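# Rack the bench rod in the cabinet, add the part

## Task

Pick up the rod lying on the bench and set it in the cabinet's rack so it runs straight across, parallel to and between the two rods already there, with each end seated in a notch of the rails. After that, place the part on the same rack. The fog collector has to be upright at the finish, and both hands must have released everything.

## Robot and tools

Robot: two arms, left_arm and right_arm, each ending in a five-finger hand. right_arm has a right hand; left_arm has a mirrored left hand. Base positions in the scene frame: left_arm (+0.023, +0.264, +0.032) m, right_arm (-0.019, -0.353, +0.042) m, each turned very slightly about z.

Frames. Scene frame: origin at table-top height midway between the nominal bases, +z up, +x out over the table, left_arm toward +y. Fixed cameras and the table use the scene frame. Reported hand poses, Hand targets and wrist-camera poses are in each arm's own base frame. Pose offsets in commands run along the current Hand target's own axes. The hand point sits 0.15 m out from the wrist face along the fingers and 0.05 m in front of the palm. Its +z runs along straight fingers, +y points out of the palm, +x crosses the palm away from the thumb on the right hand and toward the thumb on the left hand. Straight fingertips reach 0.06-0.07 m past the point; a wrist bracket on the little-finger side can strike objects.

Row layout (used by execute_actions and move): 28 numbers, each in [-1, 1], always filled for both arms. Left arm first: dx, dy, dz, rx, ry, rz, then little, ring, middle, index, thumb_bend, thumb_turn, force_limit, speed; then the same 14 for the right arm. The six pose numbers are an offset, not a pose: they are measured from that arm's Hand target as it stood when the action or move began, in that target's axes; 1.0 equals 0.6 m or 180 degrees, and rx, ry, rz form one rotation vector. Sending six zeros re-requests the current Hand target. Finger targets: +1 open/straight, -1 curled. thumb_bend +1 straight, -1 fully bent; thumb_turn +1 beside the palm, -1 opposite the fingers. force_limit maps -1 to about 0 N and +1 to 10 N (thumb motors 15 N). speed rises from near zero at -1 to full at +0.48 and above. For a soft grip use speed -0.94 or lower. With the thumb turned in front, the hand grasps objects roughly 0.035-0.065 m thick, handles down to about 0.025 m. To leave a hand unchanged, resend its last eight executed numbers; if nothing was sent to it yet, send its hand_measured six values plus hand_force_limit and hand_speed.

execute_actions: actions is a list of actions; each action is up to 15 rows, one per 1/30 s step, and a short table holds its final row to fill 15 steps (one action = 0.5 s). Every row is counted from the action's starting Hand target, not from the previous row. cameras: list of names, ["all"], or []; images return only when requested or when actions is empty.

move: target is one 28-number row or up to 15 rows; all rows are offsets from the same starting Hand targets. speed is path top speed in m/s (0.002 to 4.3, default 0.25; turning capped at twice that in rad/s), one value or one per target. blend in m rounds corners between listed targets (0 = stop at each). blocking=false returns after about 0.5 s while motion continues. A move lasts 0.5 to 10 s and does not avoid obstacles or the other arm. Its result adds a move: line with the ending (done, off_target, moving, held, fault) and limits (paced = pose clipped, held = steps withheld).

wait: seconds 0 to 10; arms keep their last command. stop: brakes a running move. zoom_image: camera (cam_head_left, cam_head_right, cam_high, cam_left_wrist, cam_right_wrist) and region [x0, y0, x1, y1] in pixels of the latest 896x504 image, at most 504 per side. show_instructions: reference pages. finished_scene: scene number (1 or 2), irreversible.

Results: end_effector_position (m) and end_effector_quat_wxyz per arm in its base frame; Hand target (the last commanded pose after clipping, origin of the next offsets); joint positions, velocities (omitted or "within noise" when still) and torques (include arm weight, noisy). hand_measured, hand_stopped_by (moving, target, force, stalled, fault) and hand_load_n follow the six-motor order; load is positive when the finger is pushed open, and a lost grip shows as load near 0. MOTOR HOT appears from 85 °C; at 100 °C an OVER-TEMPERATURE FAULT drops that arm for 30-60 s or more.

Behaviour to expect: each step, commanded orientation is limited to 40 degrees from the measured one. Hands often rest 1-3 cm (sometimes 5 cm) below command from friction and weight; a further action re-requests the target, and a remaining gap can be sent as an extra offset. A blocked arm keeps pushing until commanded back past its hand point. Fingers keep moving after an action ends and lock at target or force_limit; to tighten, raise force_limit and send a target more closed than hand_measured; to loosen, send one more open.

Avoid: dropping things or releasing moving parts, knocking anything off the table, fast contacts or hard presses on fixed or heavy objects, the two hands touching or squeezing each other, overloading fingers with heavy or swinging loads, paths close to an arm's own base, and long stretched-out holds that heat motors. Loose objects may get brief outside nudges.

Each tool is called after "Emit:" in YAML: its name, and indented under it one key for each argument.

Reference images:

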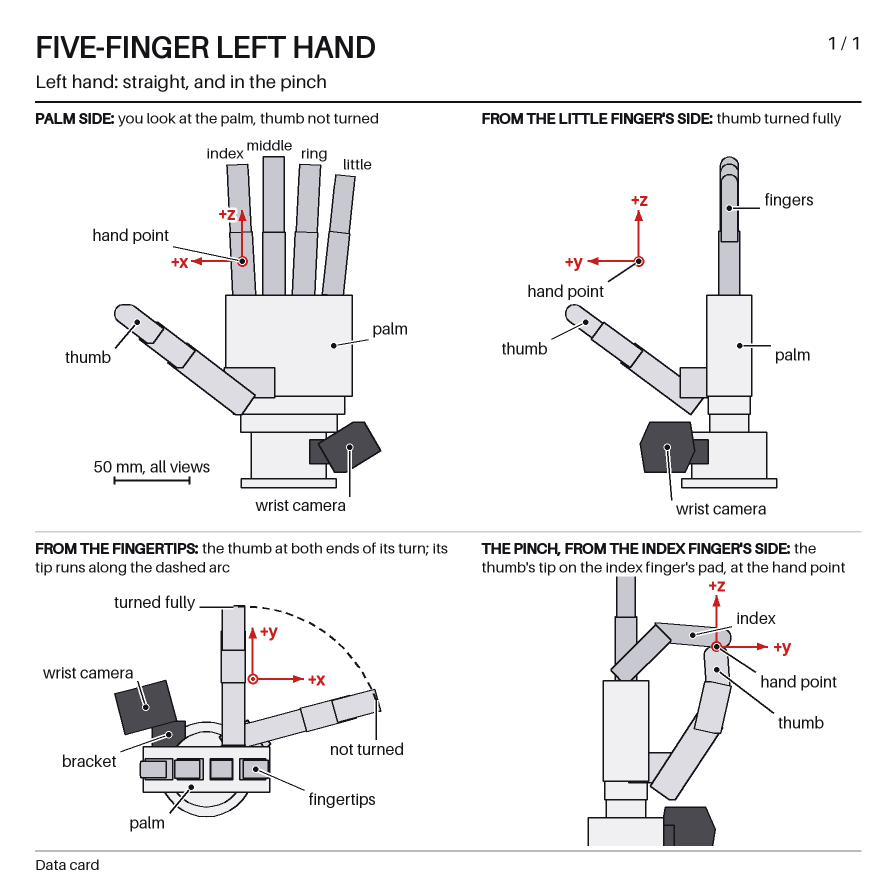

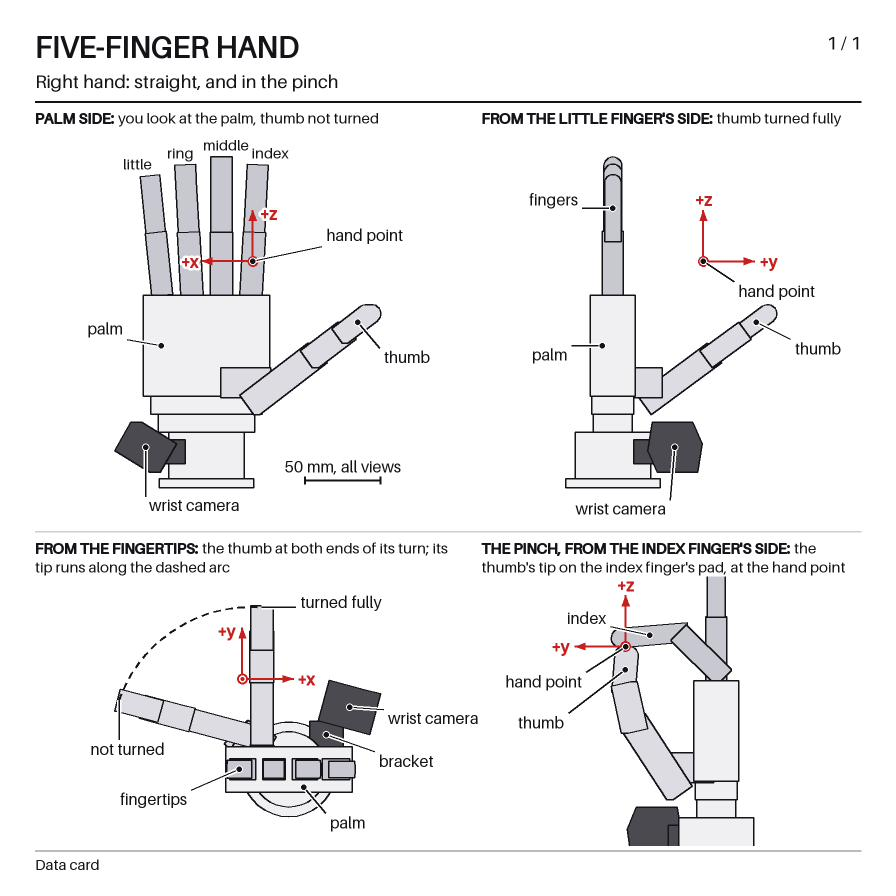

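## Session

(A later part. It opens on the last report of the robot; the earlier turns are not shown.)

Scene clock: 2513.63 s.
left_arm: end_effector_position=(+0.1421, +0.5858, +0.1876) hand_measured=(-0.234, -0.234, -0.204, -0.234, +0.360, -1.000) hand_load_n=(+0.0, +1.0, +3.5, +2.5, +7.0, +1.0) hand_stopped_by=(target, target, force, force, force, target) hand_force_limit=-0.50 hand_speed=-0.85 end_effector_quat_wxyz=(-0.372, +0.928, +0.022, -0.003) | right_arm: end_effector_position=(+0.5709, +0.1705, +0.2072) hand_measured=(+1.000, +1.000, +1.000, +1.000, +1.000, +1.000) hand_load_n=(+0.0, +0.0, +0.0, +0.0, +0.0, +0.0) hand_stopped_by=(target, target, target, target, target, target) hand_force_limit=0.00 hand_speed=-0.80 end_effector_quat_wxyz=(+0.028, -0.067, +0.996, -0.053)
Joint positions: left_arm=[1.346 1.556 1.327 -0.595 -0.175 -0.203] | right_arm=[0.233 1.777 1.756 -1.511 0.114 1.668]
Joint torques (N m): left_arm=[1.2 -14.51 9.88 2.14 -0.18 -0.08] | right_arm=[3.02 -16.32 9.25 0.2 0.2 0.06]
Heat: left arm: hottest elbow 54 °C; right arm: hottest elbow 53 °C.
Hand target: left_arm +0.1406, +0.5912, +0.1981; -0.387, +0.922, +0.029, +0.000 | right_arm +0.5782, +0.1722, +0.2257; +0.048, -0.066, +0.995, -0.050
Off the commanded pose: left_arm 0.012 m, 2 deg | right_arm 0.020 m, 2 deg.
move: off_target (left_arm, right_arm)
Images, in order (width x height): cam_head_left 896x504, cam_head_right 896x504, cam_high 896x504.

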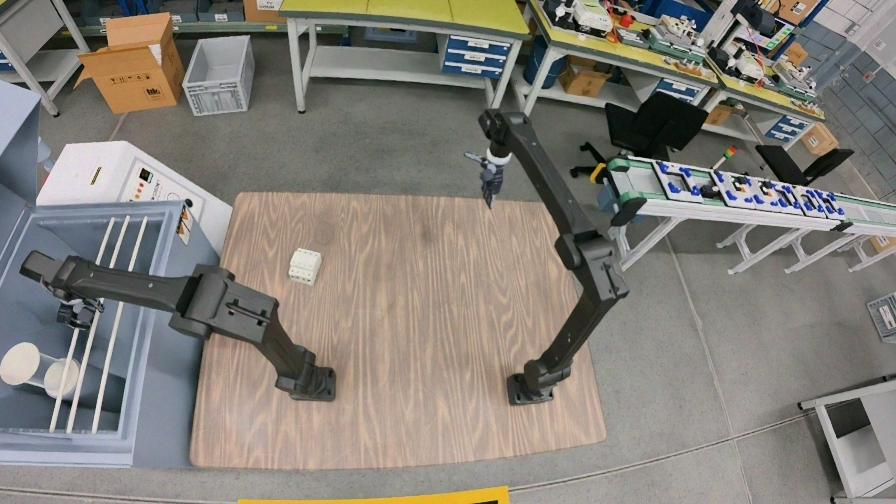

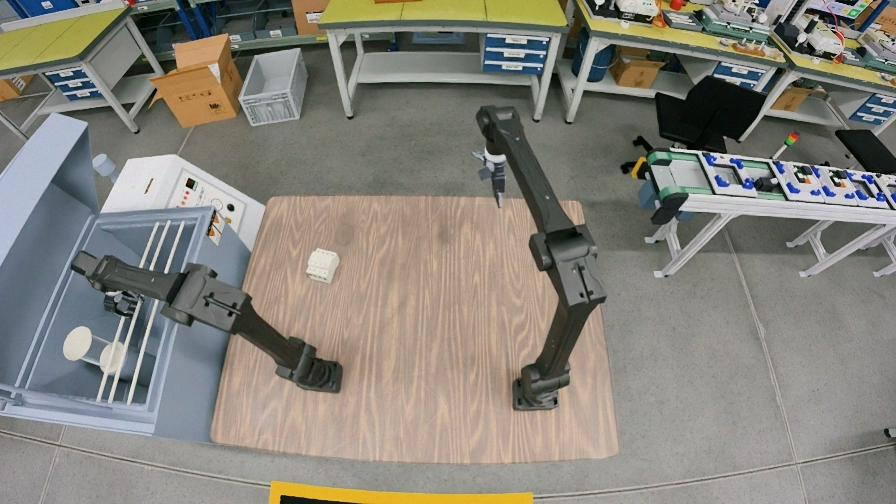

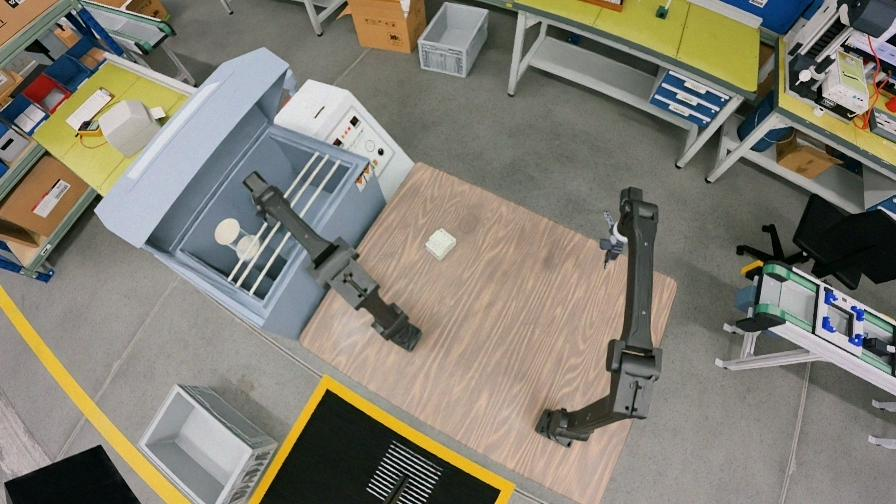

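Emit:
move:
  target:
    - [0.0086,-0.0471,-0.0228,0,0.0027,-0.0028,-0.235,-0.235,-0.25,-0.27,0.1,-1,-0.5,-0.85,0,0,0,0,0,0,1,1,1,1,1,1,0,-0.8]
    - [0.0084,-0.0031,0.0035,0,0.0027,-0.0028,-0.235,-0.235,-0.25,-0.27,0.1,-1,-0.5,-0.85,0,0,0,0,0,0,1,1,1,1,1,1,0,-0.8]
  speed: 0.03
  cameras: ["cam_high","cam_head_left","cam_head_right"]

Emit:
zoom_image:
  camera: "cam_head_left"
  region: [45, 410, 105, 450]

Emit:
zoom_image:
  camera: "cam_head_left"
  region: [95, 200, 155, 240]

Emit:
zoom_image:
  camera: "cam_head_right"
  region: [140, 205, 200, 245]

Emit:
zoom_image:
  camera: "cam_head_right"
  region: [90, 380, 150, 420]

Scene clock: 2531.43 s.
left_arm: end_effector_position=(+0.1442, +0.5892, +0.1930) hand_measured=(-0.234, -0.234, -0.204, -0.234, +0.360, -1.000) hand_load_n=(+0.0, +0.5, +4.0, +3.0, +7.5, +1.5) hand_stopped_by=(target, target, force, force, force, target) hand_force_limit=-0.50 hand_speed=-0.85 end_effector_quat_wxyz=(-0.377, +0.926, +0.027, +0.002) | right_arm: end_effector_position=(+0.5709, +0.1705, +0.2072) hand_measured=(+1.000, +1.000, +1.000, +1.000, +1.000, +1.000) hand_load_n=(+0.0, +0.0, +0.0, +0.0, +0.0, +0.0) hand_stopped_by=(target, target, target, target, target, target) hand_force_limit=0.00 hand_speed=-0.80 end_effector_quat_wxyz=(+0.028, -0.067, +0.996, -0.053)
Joint positions: left_arm=[1.346 1.556 1.337 -0.594 -0.172 -0.215] | right_arm=[0.233 1.777 1.756 -1.511 0.114 1.668]
Joint torques (N m): left_arm=[0.67 -14.39 9.95 2.35 -0.11 -0.11] | right_arm=[3.25 -16.73 9.36 0.28 0.15 0.01]
Heat: left arm: hottest elbow 55 °C; right arm: hottest elbow 53 °C.
Hand target: left_arm +0.1455, +0.5943, +0.1982; -0.387, +0.921, +0.032, +0.006 | right_arm +0.5782, +0.1722, +0.2257; +0.048, -0.066, +0.995, -0.050
Off the commanded pose: left_arm 0.007 m, 1 deg | right_arm 0.020 m, 2 deg.
move: off_target (right_arm)
Images, in order (width x height): cam_head_left 896x504, cam_head_right 896x504, cam_high 896x504.

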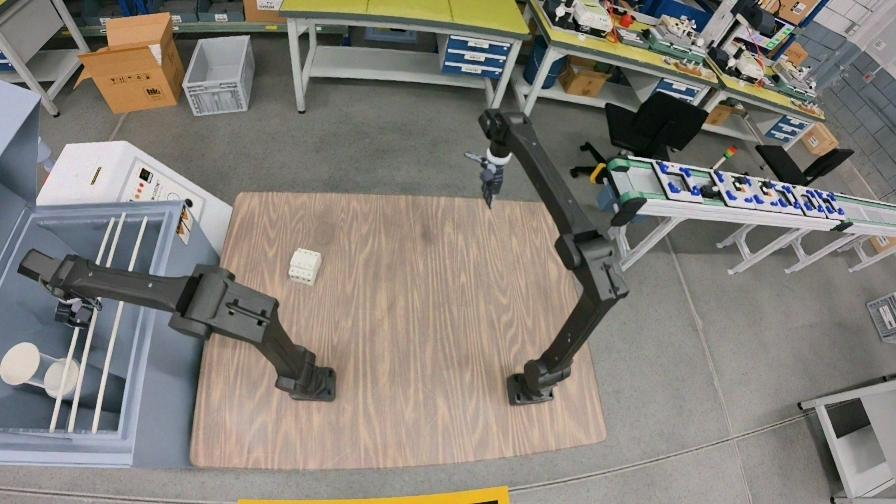

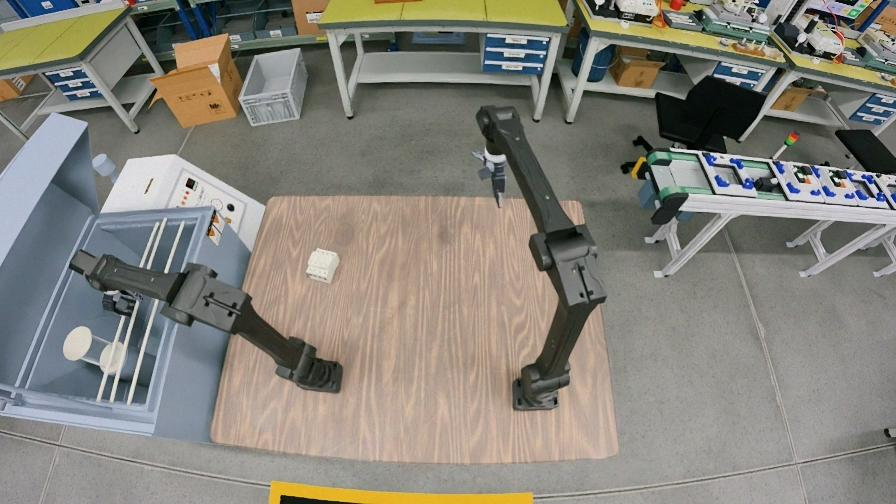

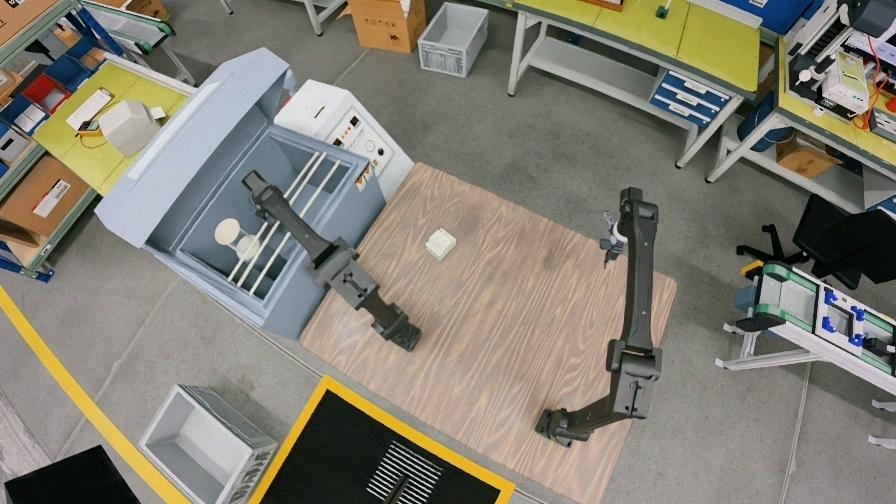

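Scaled by 8.400 from the camera's 896x504 image, which has a finer 1280x720 frame.

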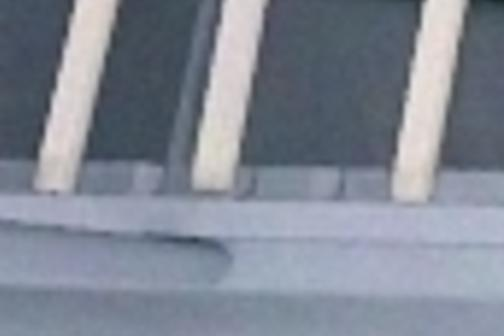

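Scaled by 8.400 from the camera's 896x504 image, which has a finer 1280x720 frame.

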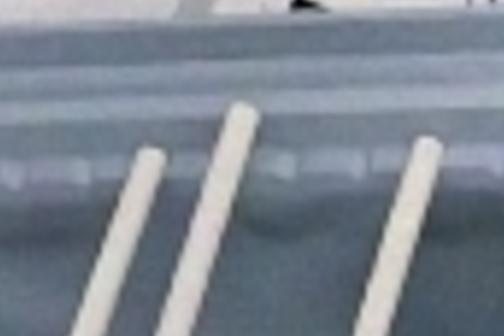

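Scaled by 8.400 from the camera's 896x504 image, which has a finer 1280x720 frame.

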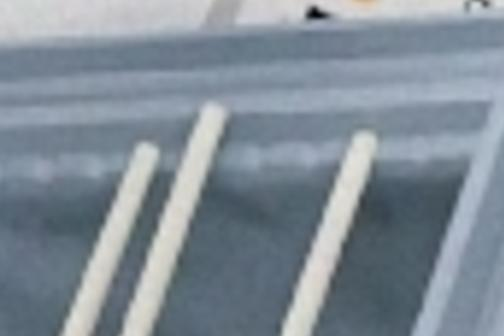

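Scaled by 8.400 from the camera's 896x504 image, which has a finer 1280x720 frame.

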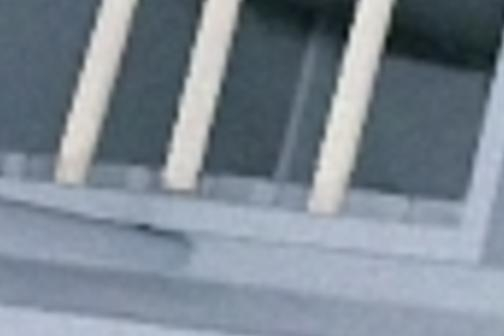

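Emit:
move:
  target:
    - [0.0023,-0.0414,-0.0243,0,0.0026,0.0073,-0.235,-0.235,-0.25,-0.27,0.1,-1,-0.5,-0.85,0,0,0,0,0,0,1,1,1,1,1,1,0,-0.8]
    - [-0.0002,0.0036,0.0035,0,0.0026,0.0073,-0.235,-0.235,-0.25,-0.27,0.1,-1,-0.5,-0.85,0,0,0,0,0,0,1,1,1,1,1,1,0,-0.8]
  speed: 0.03
  cameras: ["cam_high","cam_head_left","cam_head_right"]

Emit:
zoom_image:
  camera: "cam_head_left"
  region: [45, 410, 105, 450]

Emit:
zoom_image:
  camera: "cam_head_left"
  region: [95, 200, 155, 240]

Emit:
zoom_image:
  camera: "cam_head_right"
  region: [140, 205, 200, 245]

Emit:
zoom_image:
  camera: "cam_head_right"
  region: [90, 380, 150, 420]

Scene clock: 2550.37 s.
left_arm: end_effector_position=(+0.1450, +0.5902, +0.1933) hand_measured=(-0.234, -0.234, -0.204, -0.234, +0.360, -1.000) hand_load_n=(+0.0, +0.5, +4.0, +3.0, +7.5, +1.0) hand_stopped_by=(target, target, force, force, force, target) hand_force_limit=-0.50 hand_speed=-0.85 end_effector_quat_wxyz=(-0.380, +0.925, +0.022, +0.004) | right_arm: end_effector_position=(+0.5709, +0.1705, +0.2072) hand_measured=(+1.000, +1.000, +1.000, +1.000, +1.000, +1.000) hand_load_n=(+0.0, +0.0, +0.0, +0.0, +0.0, +0.0) hand_stopped_by=(target, target, target, target, target, target) hand_force_limit=0.00 hand_speed=-0.80 end_effector_quat_wxyz=(+0.028, -0.067, +0.996, -0.053)
Joint positions: left_arm=[1.346 1.556 1.335 -0.585 -0.166 -0.204] | right_arm=[0.233 1.777 1.756 -1.511 0.114 1.668]
Joint torques (N m): left_arm=[1.26 -13.92 9.74 2.25 0.03 0.02] | right_arm=[3.49 -16.79 9.18 0.39 0.18 -0.01]
Heat: left arm: hottest elbow 54 °C; right arm: hottest elbow 53 °C.
Hand target: left_arm +0.1455, +0.5942, +0.1951; -0.387, +0.922, +0.020, +0.005 | right_arm +0.5782, +0.1722, +0.2257; +0.048, -0.066, +0.995, -0.050
Off the commanded pose: left_arm 0.004 m, 1 deg | right_arm 0.020 m, 2 deg.
move: off_target (right_arm)
Images, in order (width x height): cam_head_left 896x504, cam_head_right 896x504, cam_high 896x504.

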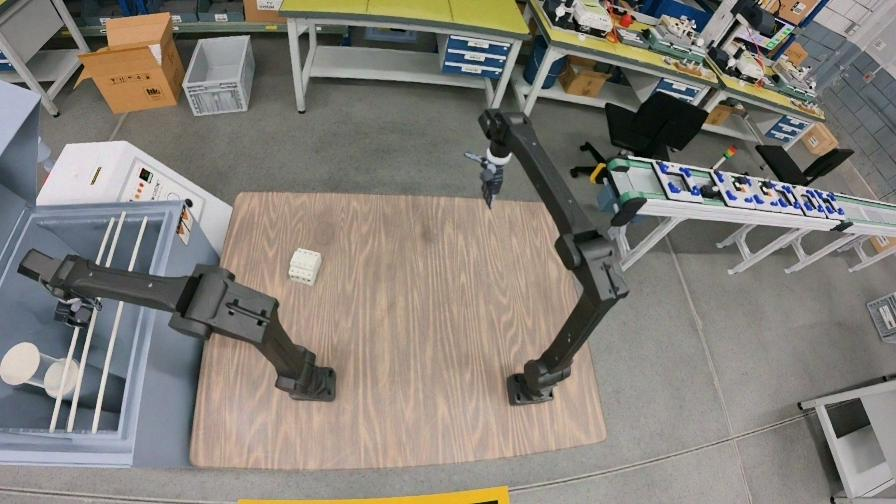

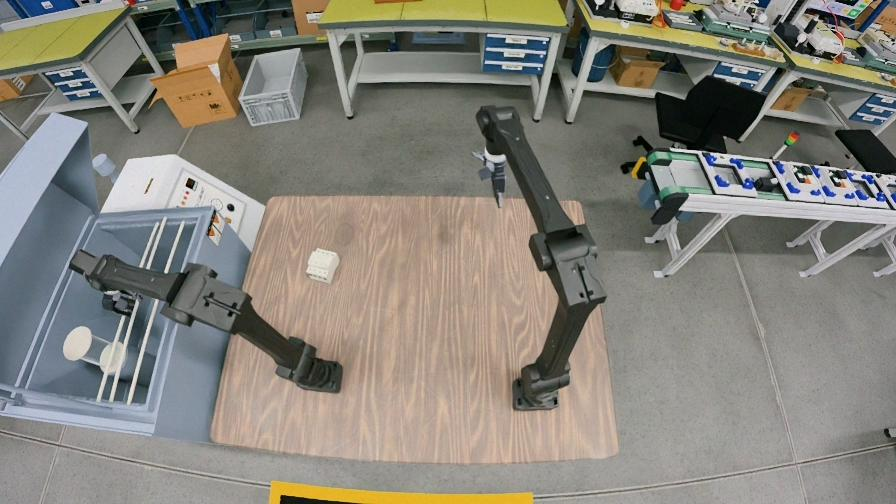

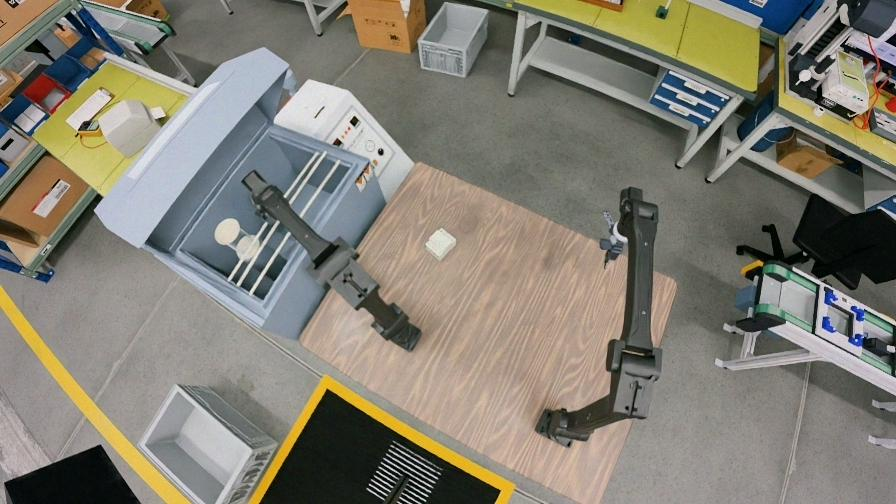

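Scaled by 8.400 from the camera's 896x504 image, which has a finer 1280x720 frame.

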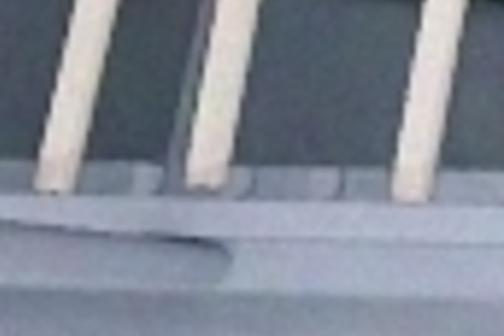

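Scaled by 8.400 from the camera's 896x504 image, which has a finer 1280x720 frame.

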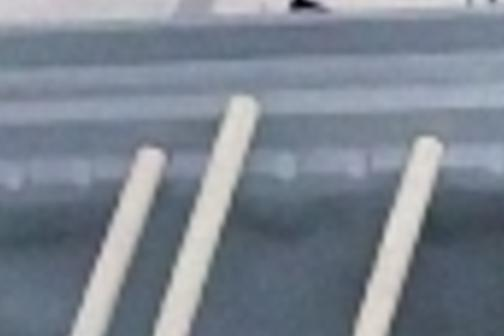

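Scaled by 8.400 from the camera's 896x504 image, which has a finer 1280x720 frame.

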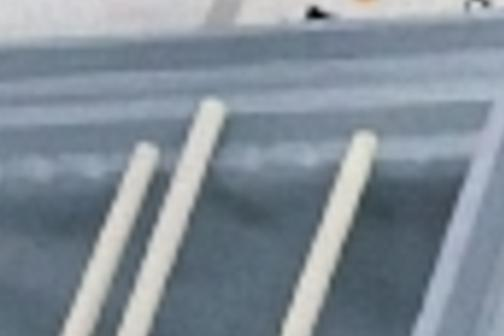

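Scaled by 8.400 from the camera's 896x504 image, which has a finer 1280x720 frame.

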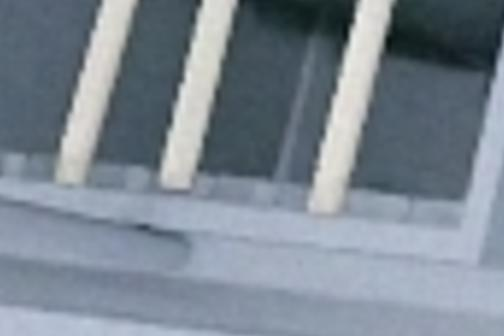

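Emit:
move:
  target:
    - [0.0010,-0.0400,-0.0260,0,0.0008,0.0095,-0.235,-0.235,-0.25,-0.27,0.1,-1,-0.5,-0.85,0,0,0,0,0,0,1,1,1,1,1,1,0,-0.8]
    - [-0.0018,0.0034,0.0012,0,0.0008,0.0095,-0.235,-0.235,-0.25,-0.27,0.1,-1,-0.5,-0.85,0,0,0,0,0,0,1,1,1,1,1,1,0,-0.8]
  speed: 0.03
  cameras: ["cam_high","cam_head_left","cam_head_right"]

Emit:
zoom_image:
  camera: "cam_head_left"
  region: [45, 410, 105, 450]

Emit:
zoom_image:
  camera: "cam_head_left"
  region: [95, 200, 155, 240]

Emit:
zoom_image:
  camera: "cam_head_right"
  region: [140, 205, 200, 245]

Emit:
zoom_image:
  camera: "cam_head_right"
  region: [90, 380, 150, 420]

Scene clock: 2570.20 s.
left_arm: end_effector_position=(+0.1432, +0.5884, +0.1899) hand_measured=(-0.234, -0.234, -0.204, -0.234, +0.360, -1.000) hand_load_n=(+0.0, +0.5, +4.0, +3.0, +7.5, +1.0) hand_stopped_by=(target, target, force, force, force, target) hand_force_limit=-0.50 hand_speed=-0.85 end_effector_quat_wxyz=(-0.379, +0.925, +0.008, -0.002) | right_arm: end_effector_position=(+0.5709, +0.1705, +0.2072) hand_measured=(+1.000, +1.000, +1.000, +1.000, +1.000, +1.000) hand_load_n=(+0.0, +0.0, +0.0, +0.0, +0.0, +0.0) hand_stopped_by=(target, target, target, target, target, target) hand_force_limit=0.00 hand_speed=-0.80 end_effector_quat_wxyz=(+0.028, -0.067, +0.996, -0.053)
Joint positions: left_arm=[1.346 1.556 1.329 -0.581 -0.166 -0.176] | right_arm=[0.233 1.777 1.756 -1.511 0.114 1.668]
Joint torques (N m): left_arm=[1.14 -14.27 10.13 2.3 0.07 0.02] | right_arm=[3.02 -16.09 9.37 0.32 0.19 0.06]
Heat: left arm: hottest elbow 53 °C; right arm: hottest elbow 53 °C.
Hand target: left_arm +0.1445, +0.5933, +0.1932; -0.387, +0.922, +0.005, +0.000 | right_arm +0.5782, +0.1722, +0.2257; +0.048, -0.066, +0.995, -0.050
Off the commanded pose: left_arm 0.006 m, 1 deg | right_arm 0.020 m, 2 deg.
move: off_target (right_arm)
Images, in order (width x height): cam_head_left 896x504, cam_head_right 896x504, cam_high 896x504.

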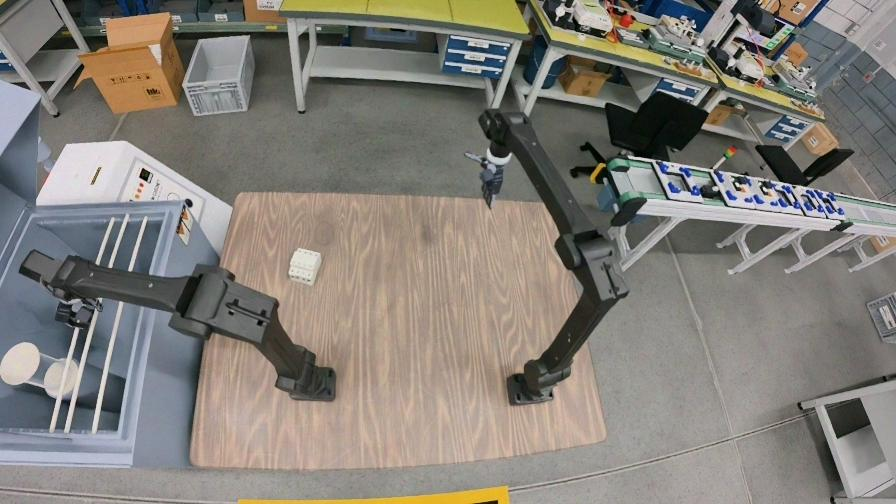

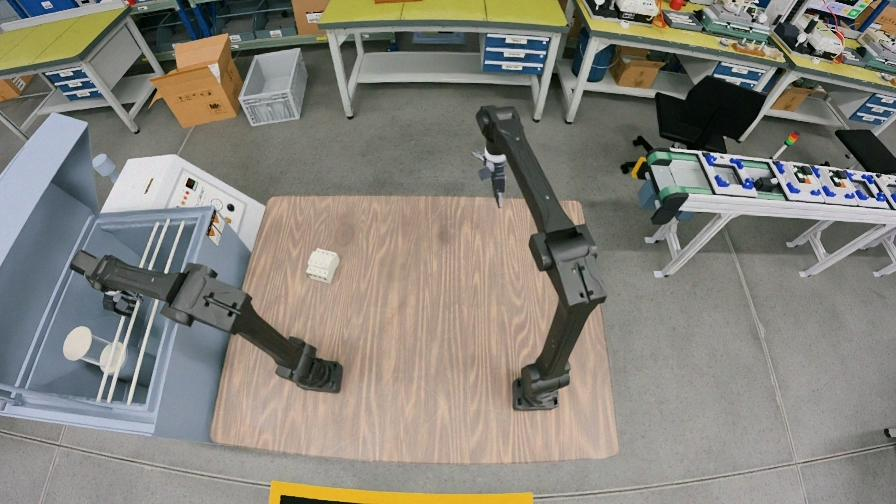

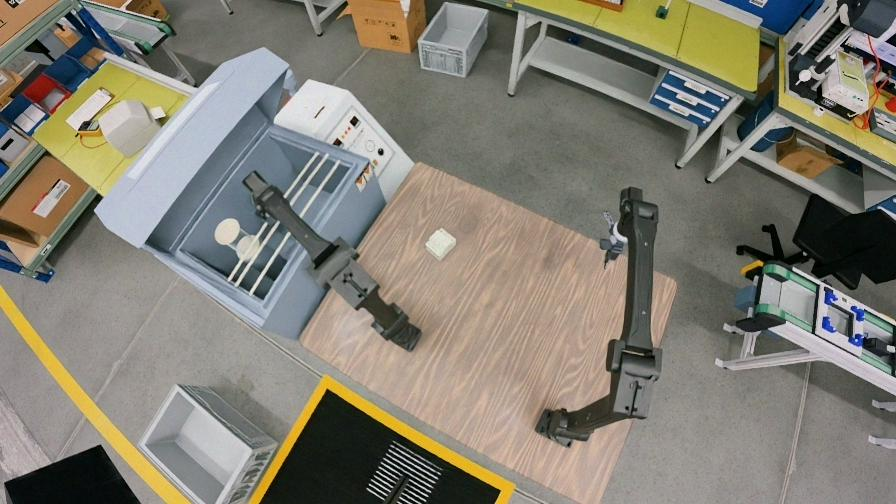

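Scaled by 8.400 from the camera's 896x504 image, which has a finer 1280x720 frame.

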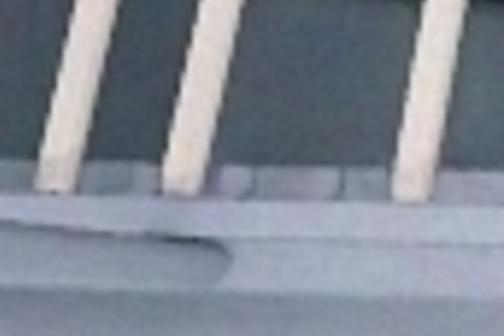

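Scaled by 8.400 from the camera's 896x504 image, which has a finer 1280x720 frame.

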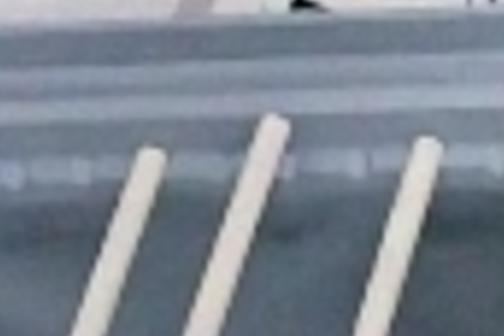

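Scaled by 8.400 from the camera's 896x504 image, which has a finer 1280x720 frame.

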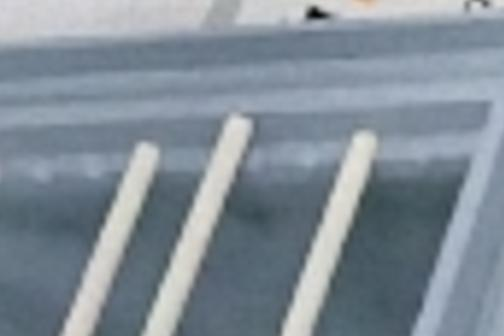

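Scaled by 8.400 from the camera's 896x504 image, which has a finer 1280x720 frame.

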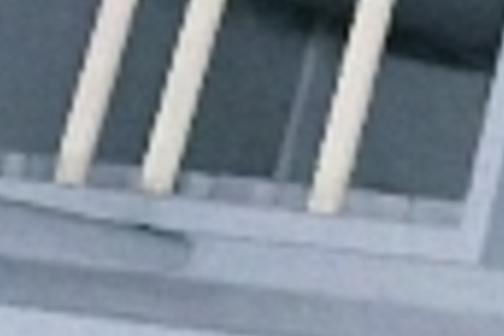

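Emit:
move:
  target:
    - [0.0050,-0.0400,-0.0260,0,-0.0034,-0.0034,-0.235,-0.235,-0.25,-0.27,0.1,-1,-0.5,-0.85,0,0,0,0,0,0,1,1,1,1,1,1,0,-0.8]
    - [0.0050,0.0024,0.0024,0,-0.0034,-0.0034,-0.235,-0.235,-0.25,-0.27,0.1,-1,-0.5,-0.85,0,0,0,0,0,0,1,1,1,1,1,1,0,-0.8]
  speed: 0.03
  cameras: ["cam_high","cam_head_left","cam_head_right"]

Emit:
zoom_image:
  camera: "cam_head_left"
  region: [45, 410, 105, 450]

Emit:
zoom_image:
  camera: "cam_head_left"
  region: [95, 200, 155, 240]

Emit:
zoom_image:
  camera: "cam_head_right"
  region: [140, 205, 200, 245]

Emit:
zoom_image:
  camera: "cam_head_right"
  region: [90, 380, 150, 420]

Scene clock: 2590.90 s.
left_arm: end_effector_position=(+0.1425, +0.5884, +0.1891) hand_measured=(-0.234, -0.234, -0.204, -0.234, +0.360, -1.000) hand_load_n=(+0.0, +0.5, +4.0, +3.0, +7.5, +1.0) hand_stopped_by=(target, target, force, force, force, target) hand_force_limit=-0.50 hand_speed=-0.85 end_effector_quat_wxyz=(-0.379, +0.925, +0.011, -0.005) | right_arm: end_effector_position=(+0.5709, +0.1705, +0.2072) hand_measured=(+1.000, +1.000, +1.000, +1.000, +1.000, +1.000) hand_load_n=(+0.0, +0.0, +0.0, +0.0, +0.0, -0.5) hand_stopped_by=(target, target, target, target, target, target) hand_force_limit=0.00 hand_speed=-0.80 end_effector_quat_wxyz=(+0.028, -0.067, +0.996, -0.053)
Joint positions: left_arm=[1.345 1.556 1.327 -0.579 -0.176 -0.179] | right_arm=[0.233 1.777 1.756 -1.511 0.114 1.668]
Joint torques (N m): left_arm=[0.32 -13.63 10.04 2.33 -0.19 -0.11] | right_arm=[3.37 -16.21 9.29 0.24 0.19 0.03]
Heat: left arm: hottest elbow 55 °C; right arm: hottest elbow 53 °C.
Hand target: left_arm +0.1477, +0.5932, +0.1910; -0.387, +0.922, +0.012, -0.002 | right_arm +0.5782, +0.1722, +0.2257; +0.048, -0.066, +0.995, -0.050
Off the commanded pose: left_arm 0.007 m, 1 deg | right_arm 0.020 m, 2 deg.
move: off_target (right_arm)
Images, in order (width x height): cam_head_left 896x504, cam_head_right 896x504, cam_high 896x504.

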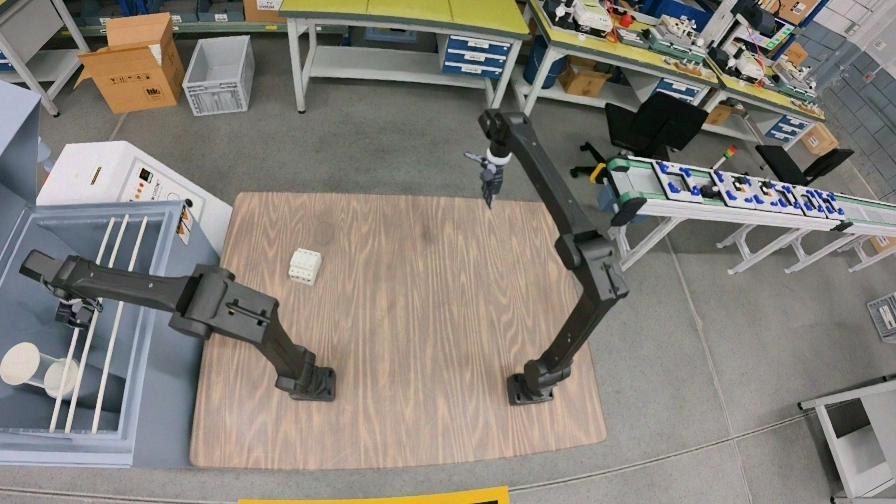

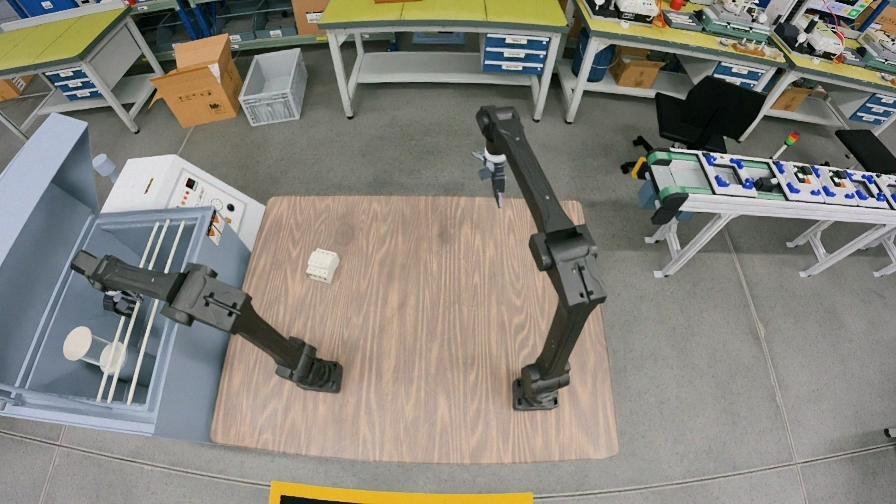

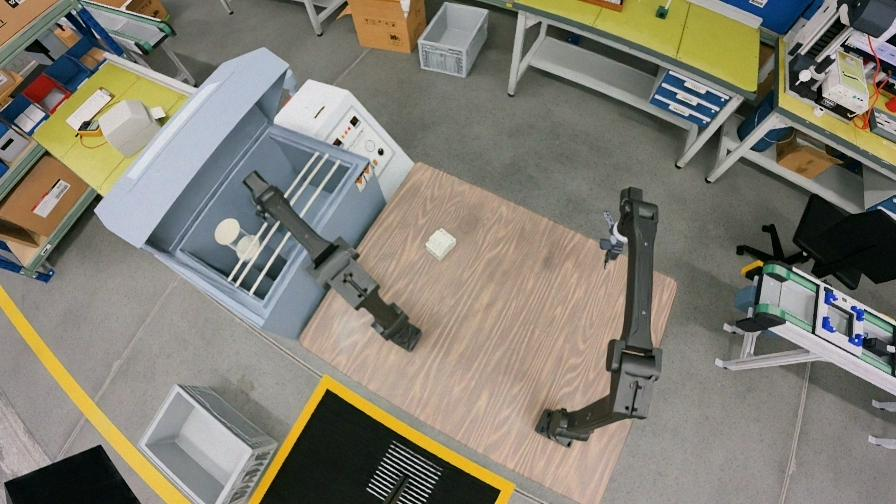

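Scaled by 8.400 from the camera's 896x504 image, which has a finer 1280x720 frame.

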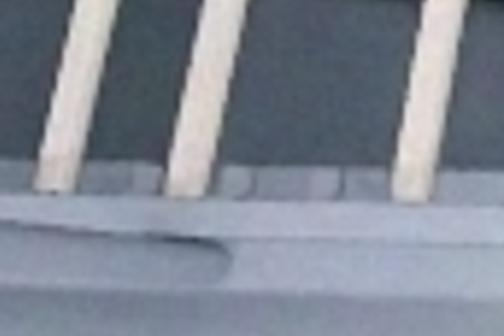

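Scaled by 8.400 from the camera's 896x504 image, which has a finer 1280x720 frame.

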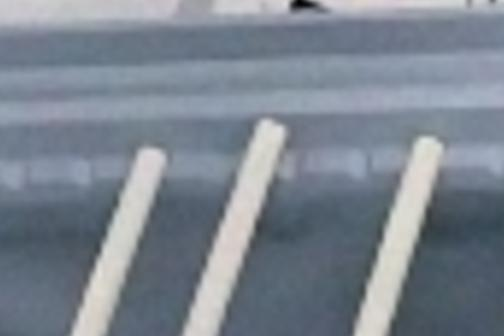

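Scaled by 8.400 from the camera's 896x504 image, which has a finer 1280x720 frame.

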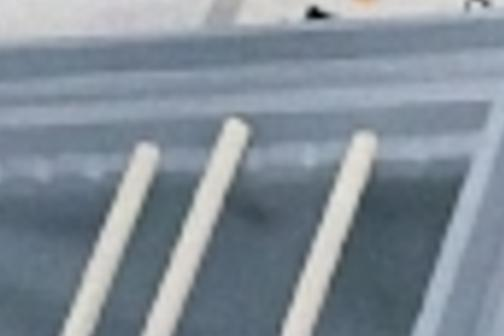

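Scaled by 8.400 from the camera's 896x504 image, which has a finer 1280x720 frame.

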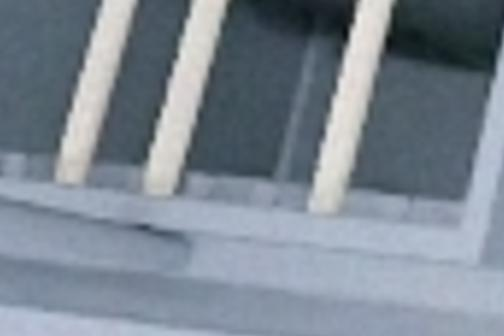

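Emit:
move:
  target:
    - [0.0068,-0.0400,-0.0265,0,-0.0012,-0.0012,-0.235,-0.235,-0.25,-0.27,0.1,-1,-0.5,-0.85,0,0,0,0,0,0,1,1,1,1,1,1,0,-0.8]
    - [0.0067,0.0024,0.0023,0,-0.0012,-0.0012,-0.235,-0.235,-0.25,-0.27,0.1,-1,-0.5,-0.85,0,0,0,0,0,0,1,1,1,1,1,1,0,-0.8]
  speed: 0.03
  cameras: ["cam_high","cam_head_left","cam_head_right"]

Emit:
zoom_image:
  camera: "cam_head_left"
  region: [45, 410, 105, 450]

Emit:
zoom_image:
  camera: "cam_head_left"
  region: [95, 200, 155, 240]

Emit:
zoom_image:
  camera: "cam_head_right"
  region: [140, 205, 200, 245]

Emit:
zoom_image:
  camera: "cam_head_right"
  region: [90, 380, 150, 420]

Scene clock: 2606.90 s.
left_arm: end_effector_position=(+0.1458, +0.5884, +0.1896) hand_measured=(-0.234, -0.234, -0.204, -0.234, +0.360, -1.000) hand_load_n=(+0.0, +0.5, +4.0, +3.0, +7.5, +1.0) hand_stopped_by=(target, target, force, force, force, target) hand_force_limit=-0.50 hand_speed=-0.85 end_effector_quat_wxyz=(-0.381, +0.924, +0.013, -0.007) | right_arm: end_effector_position=(+0.5709, +0.1705, +0.2072) hand_measured=(+1.000, +1.000, +1.000, +1.000, +1.000, +1.000) hand_load_n=(+0.0, +0.0, +0.0, +0.0, +0.0, +0.0) hand_stopped_by=(target, target, target, target, target, target) hand_force_limit=0.00 hand_speed=-0.80 end_effector_quat_wxyz=(+0.028, -0.067, +0.996, -0.053)
Joint positions: left_arm=[1.337 1.556 1.327 -0.577 -0.186 -0.187] | right_arm=[0.233 1.777 1.756 -1.511 0.114 1.668]
Joint torques (N m): left_arm=[0.15 -13.39 10.07 2.22 -0.19 -0.1] | right_arm=[2.9 -16.62 9.29 0.24 0.16 0.04]
Heat: left arm: hottest elbow 55 °C; right arm: hottest elbow 53 °C.
Hand target: left_arm +0.1516, +0.5935, +0.1892; -0.387, +0.922, +0.015, -0.003 | right_arm +0.5782, +0.1722, +0.2257; +0.048, -0.066, +0.995, -0.050
Off the commanded pose: left_arm 0.008 m, 1 deg | right_arm 0.020 m, 2 deg.
move: off_target (right_arm)
Images, in order (width x height): cam_head_left 896x504, cam_head_right 896x504, cam_high 896x504.

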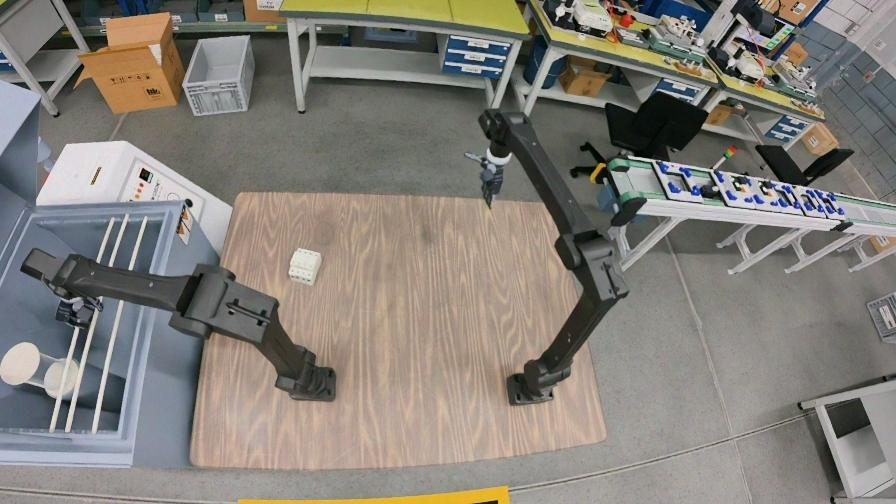

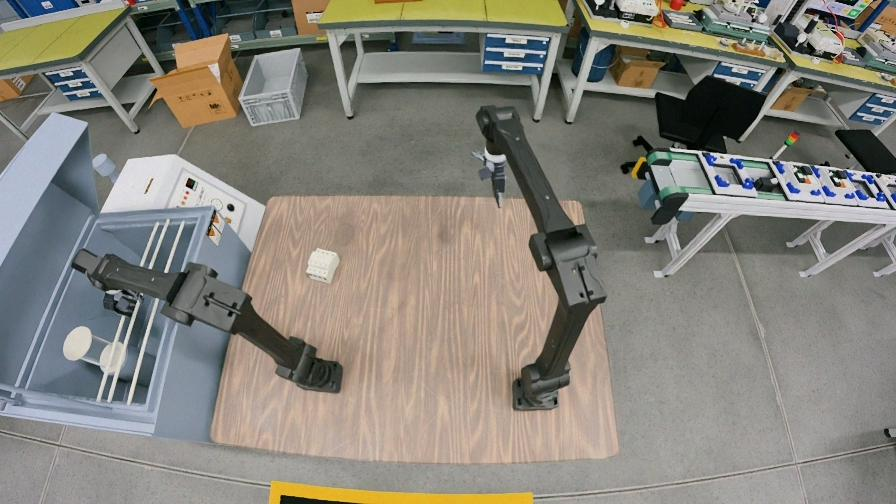

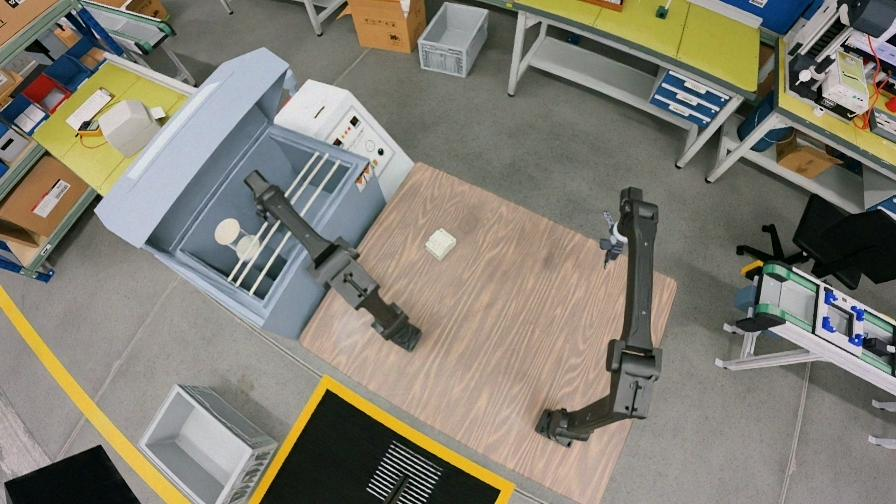

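Scaled by 8.400 from the camera's 896x504 image, which has a finer 1280x720 frame.

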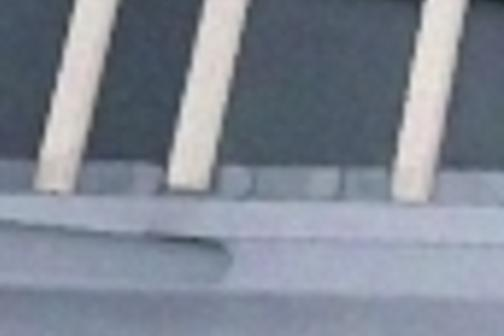

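Scaled by 8.400 from the camera's 896x504 image, which has a finer 1280x720 frame.

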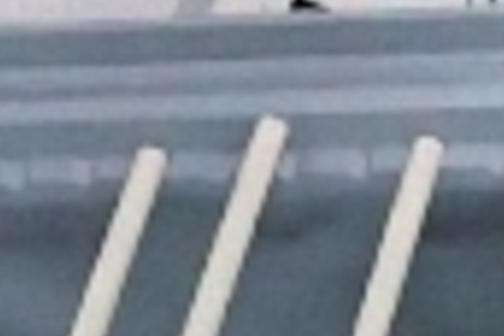

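Scaled by 8.400 from the camera's 896x504 image, which has a finer 1280x720 frame.

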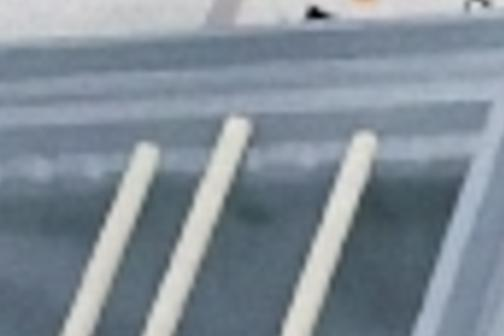

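Scaled by 8.400 from the camera's 896x504 image, which has a finer 1280x720 frame.

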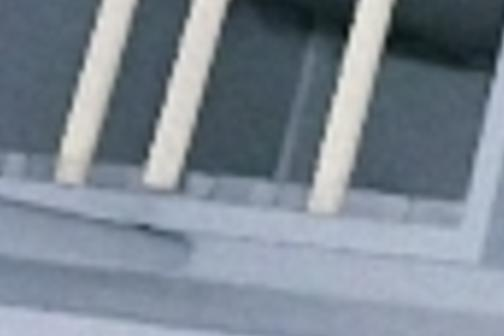

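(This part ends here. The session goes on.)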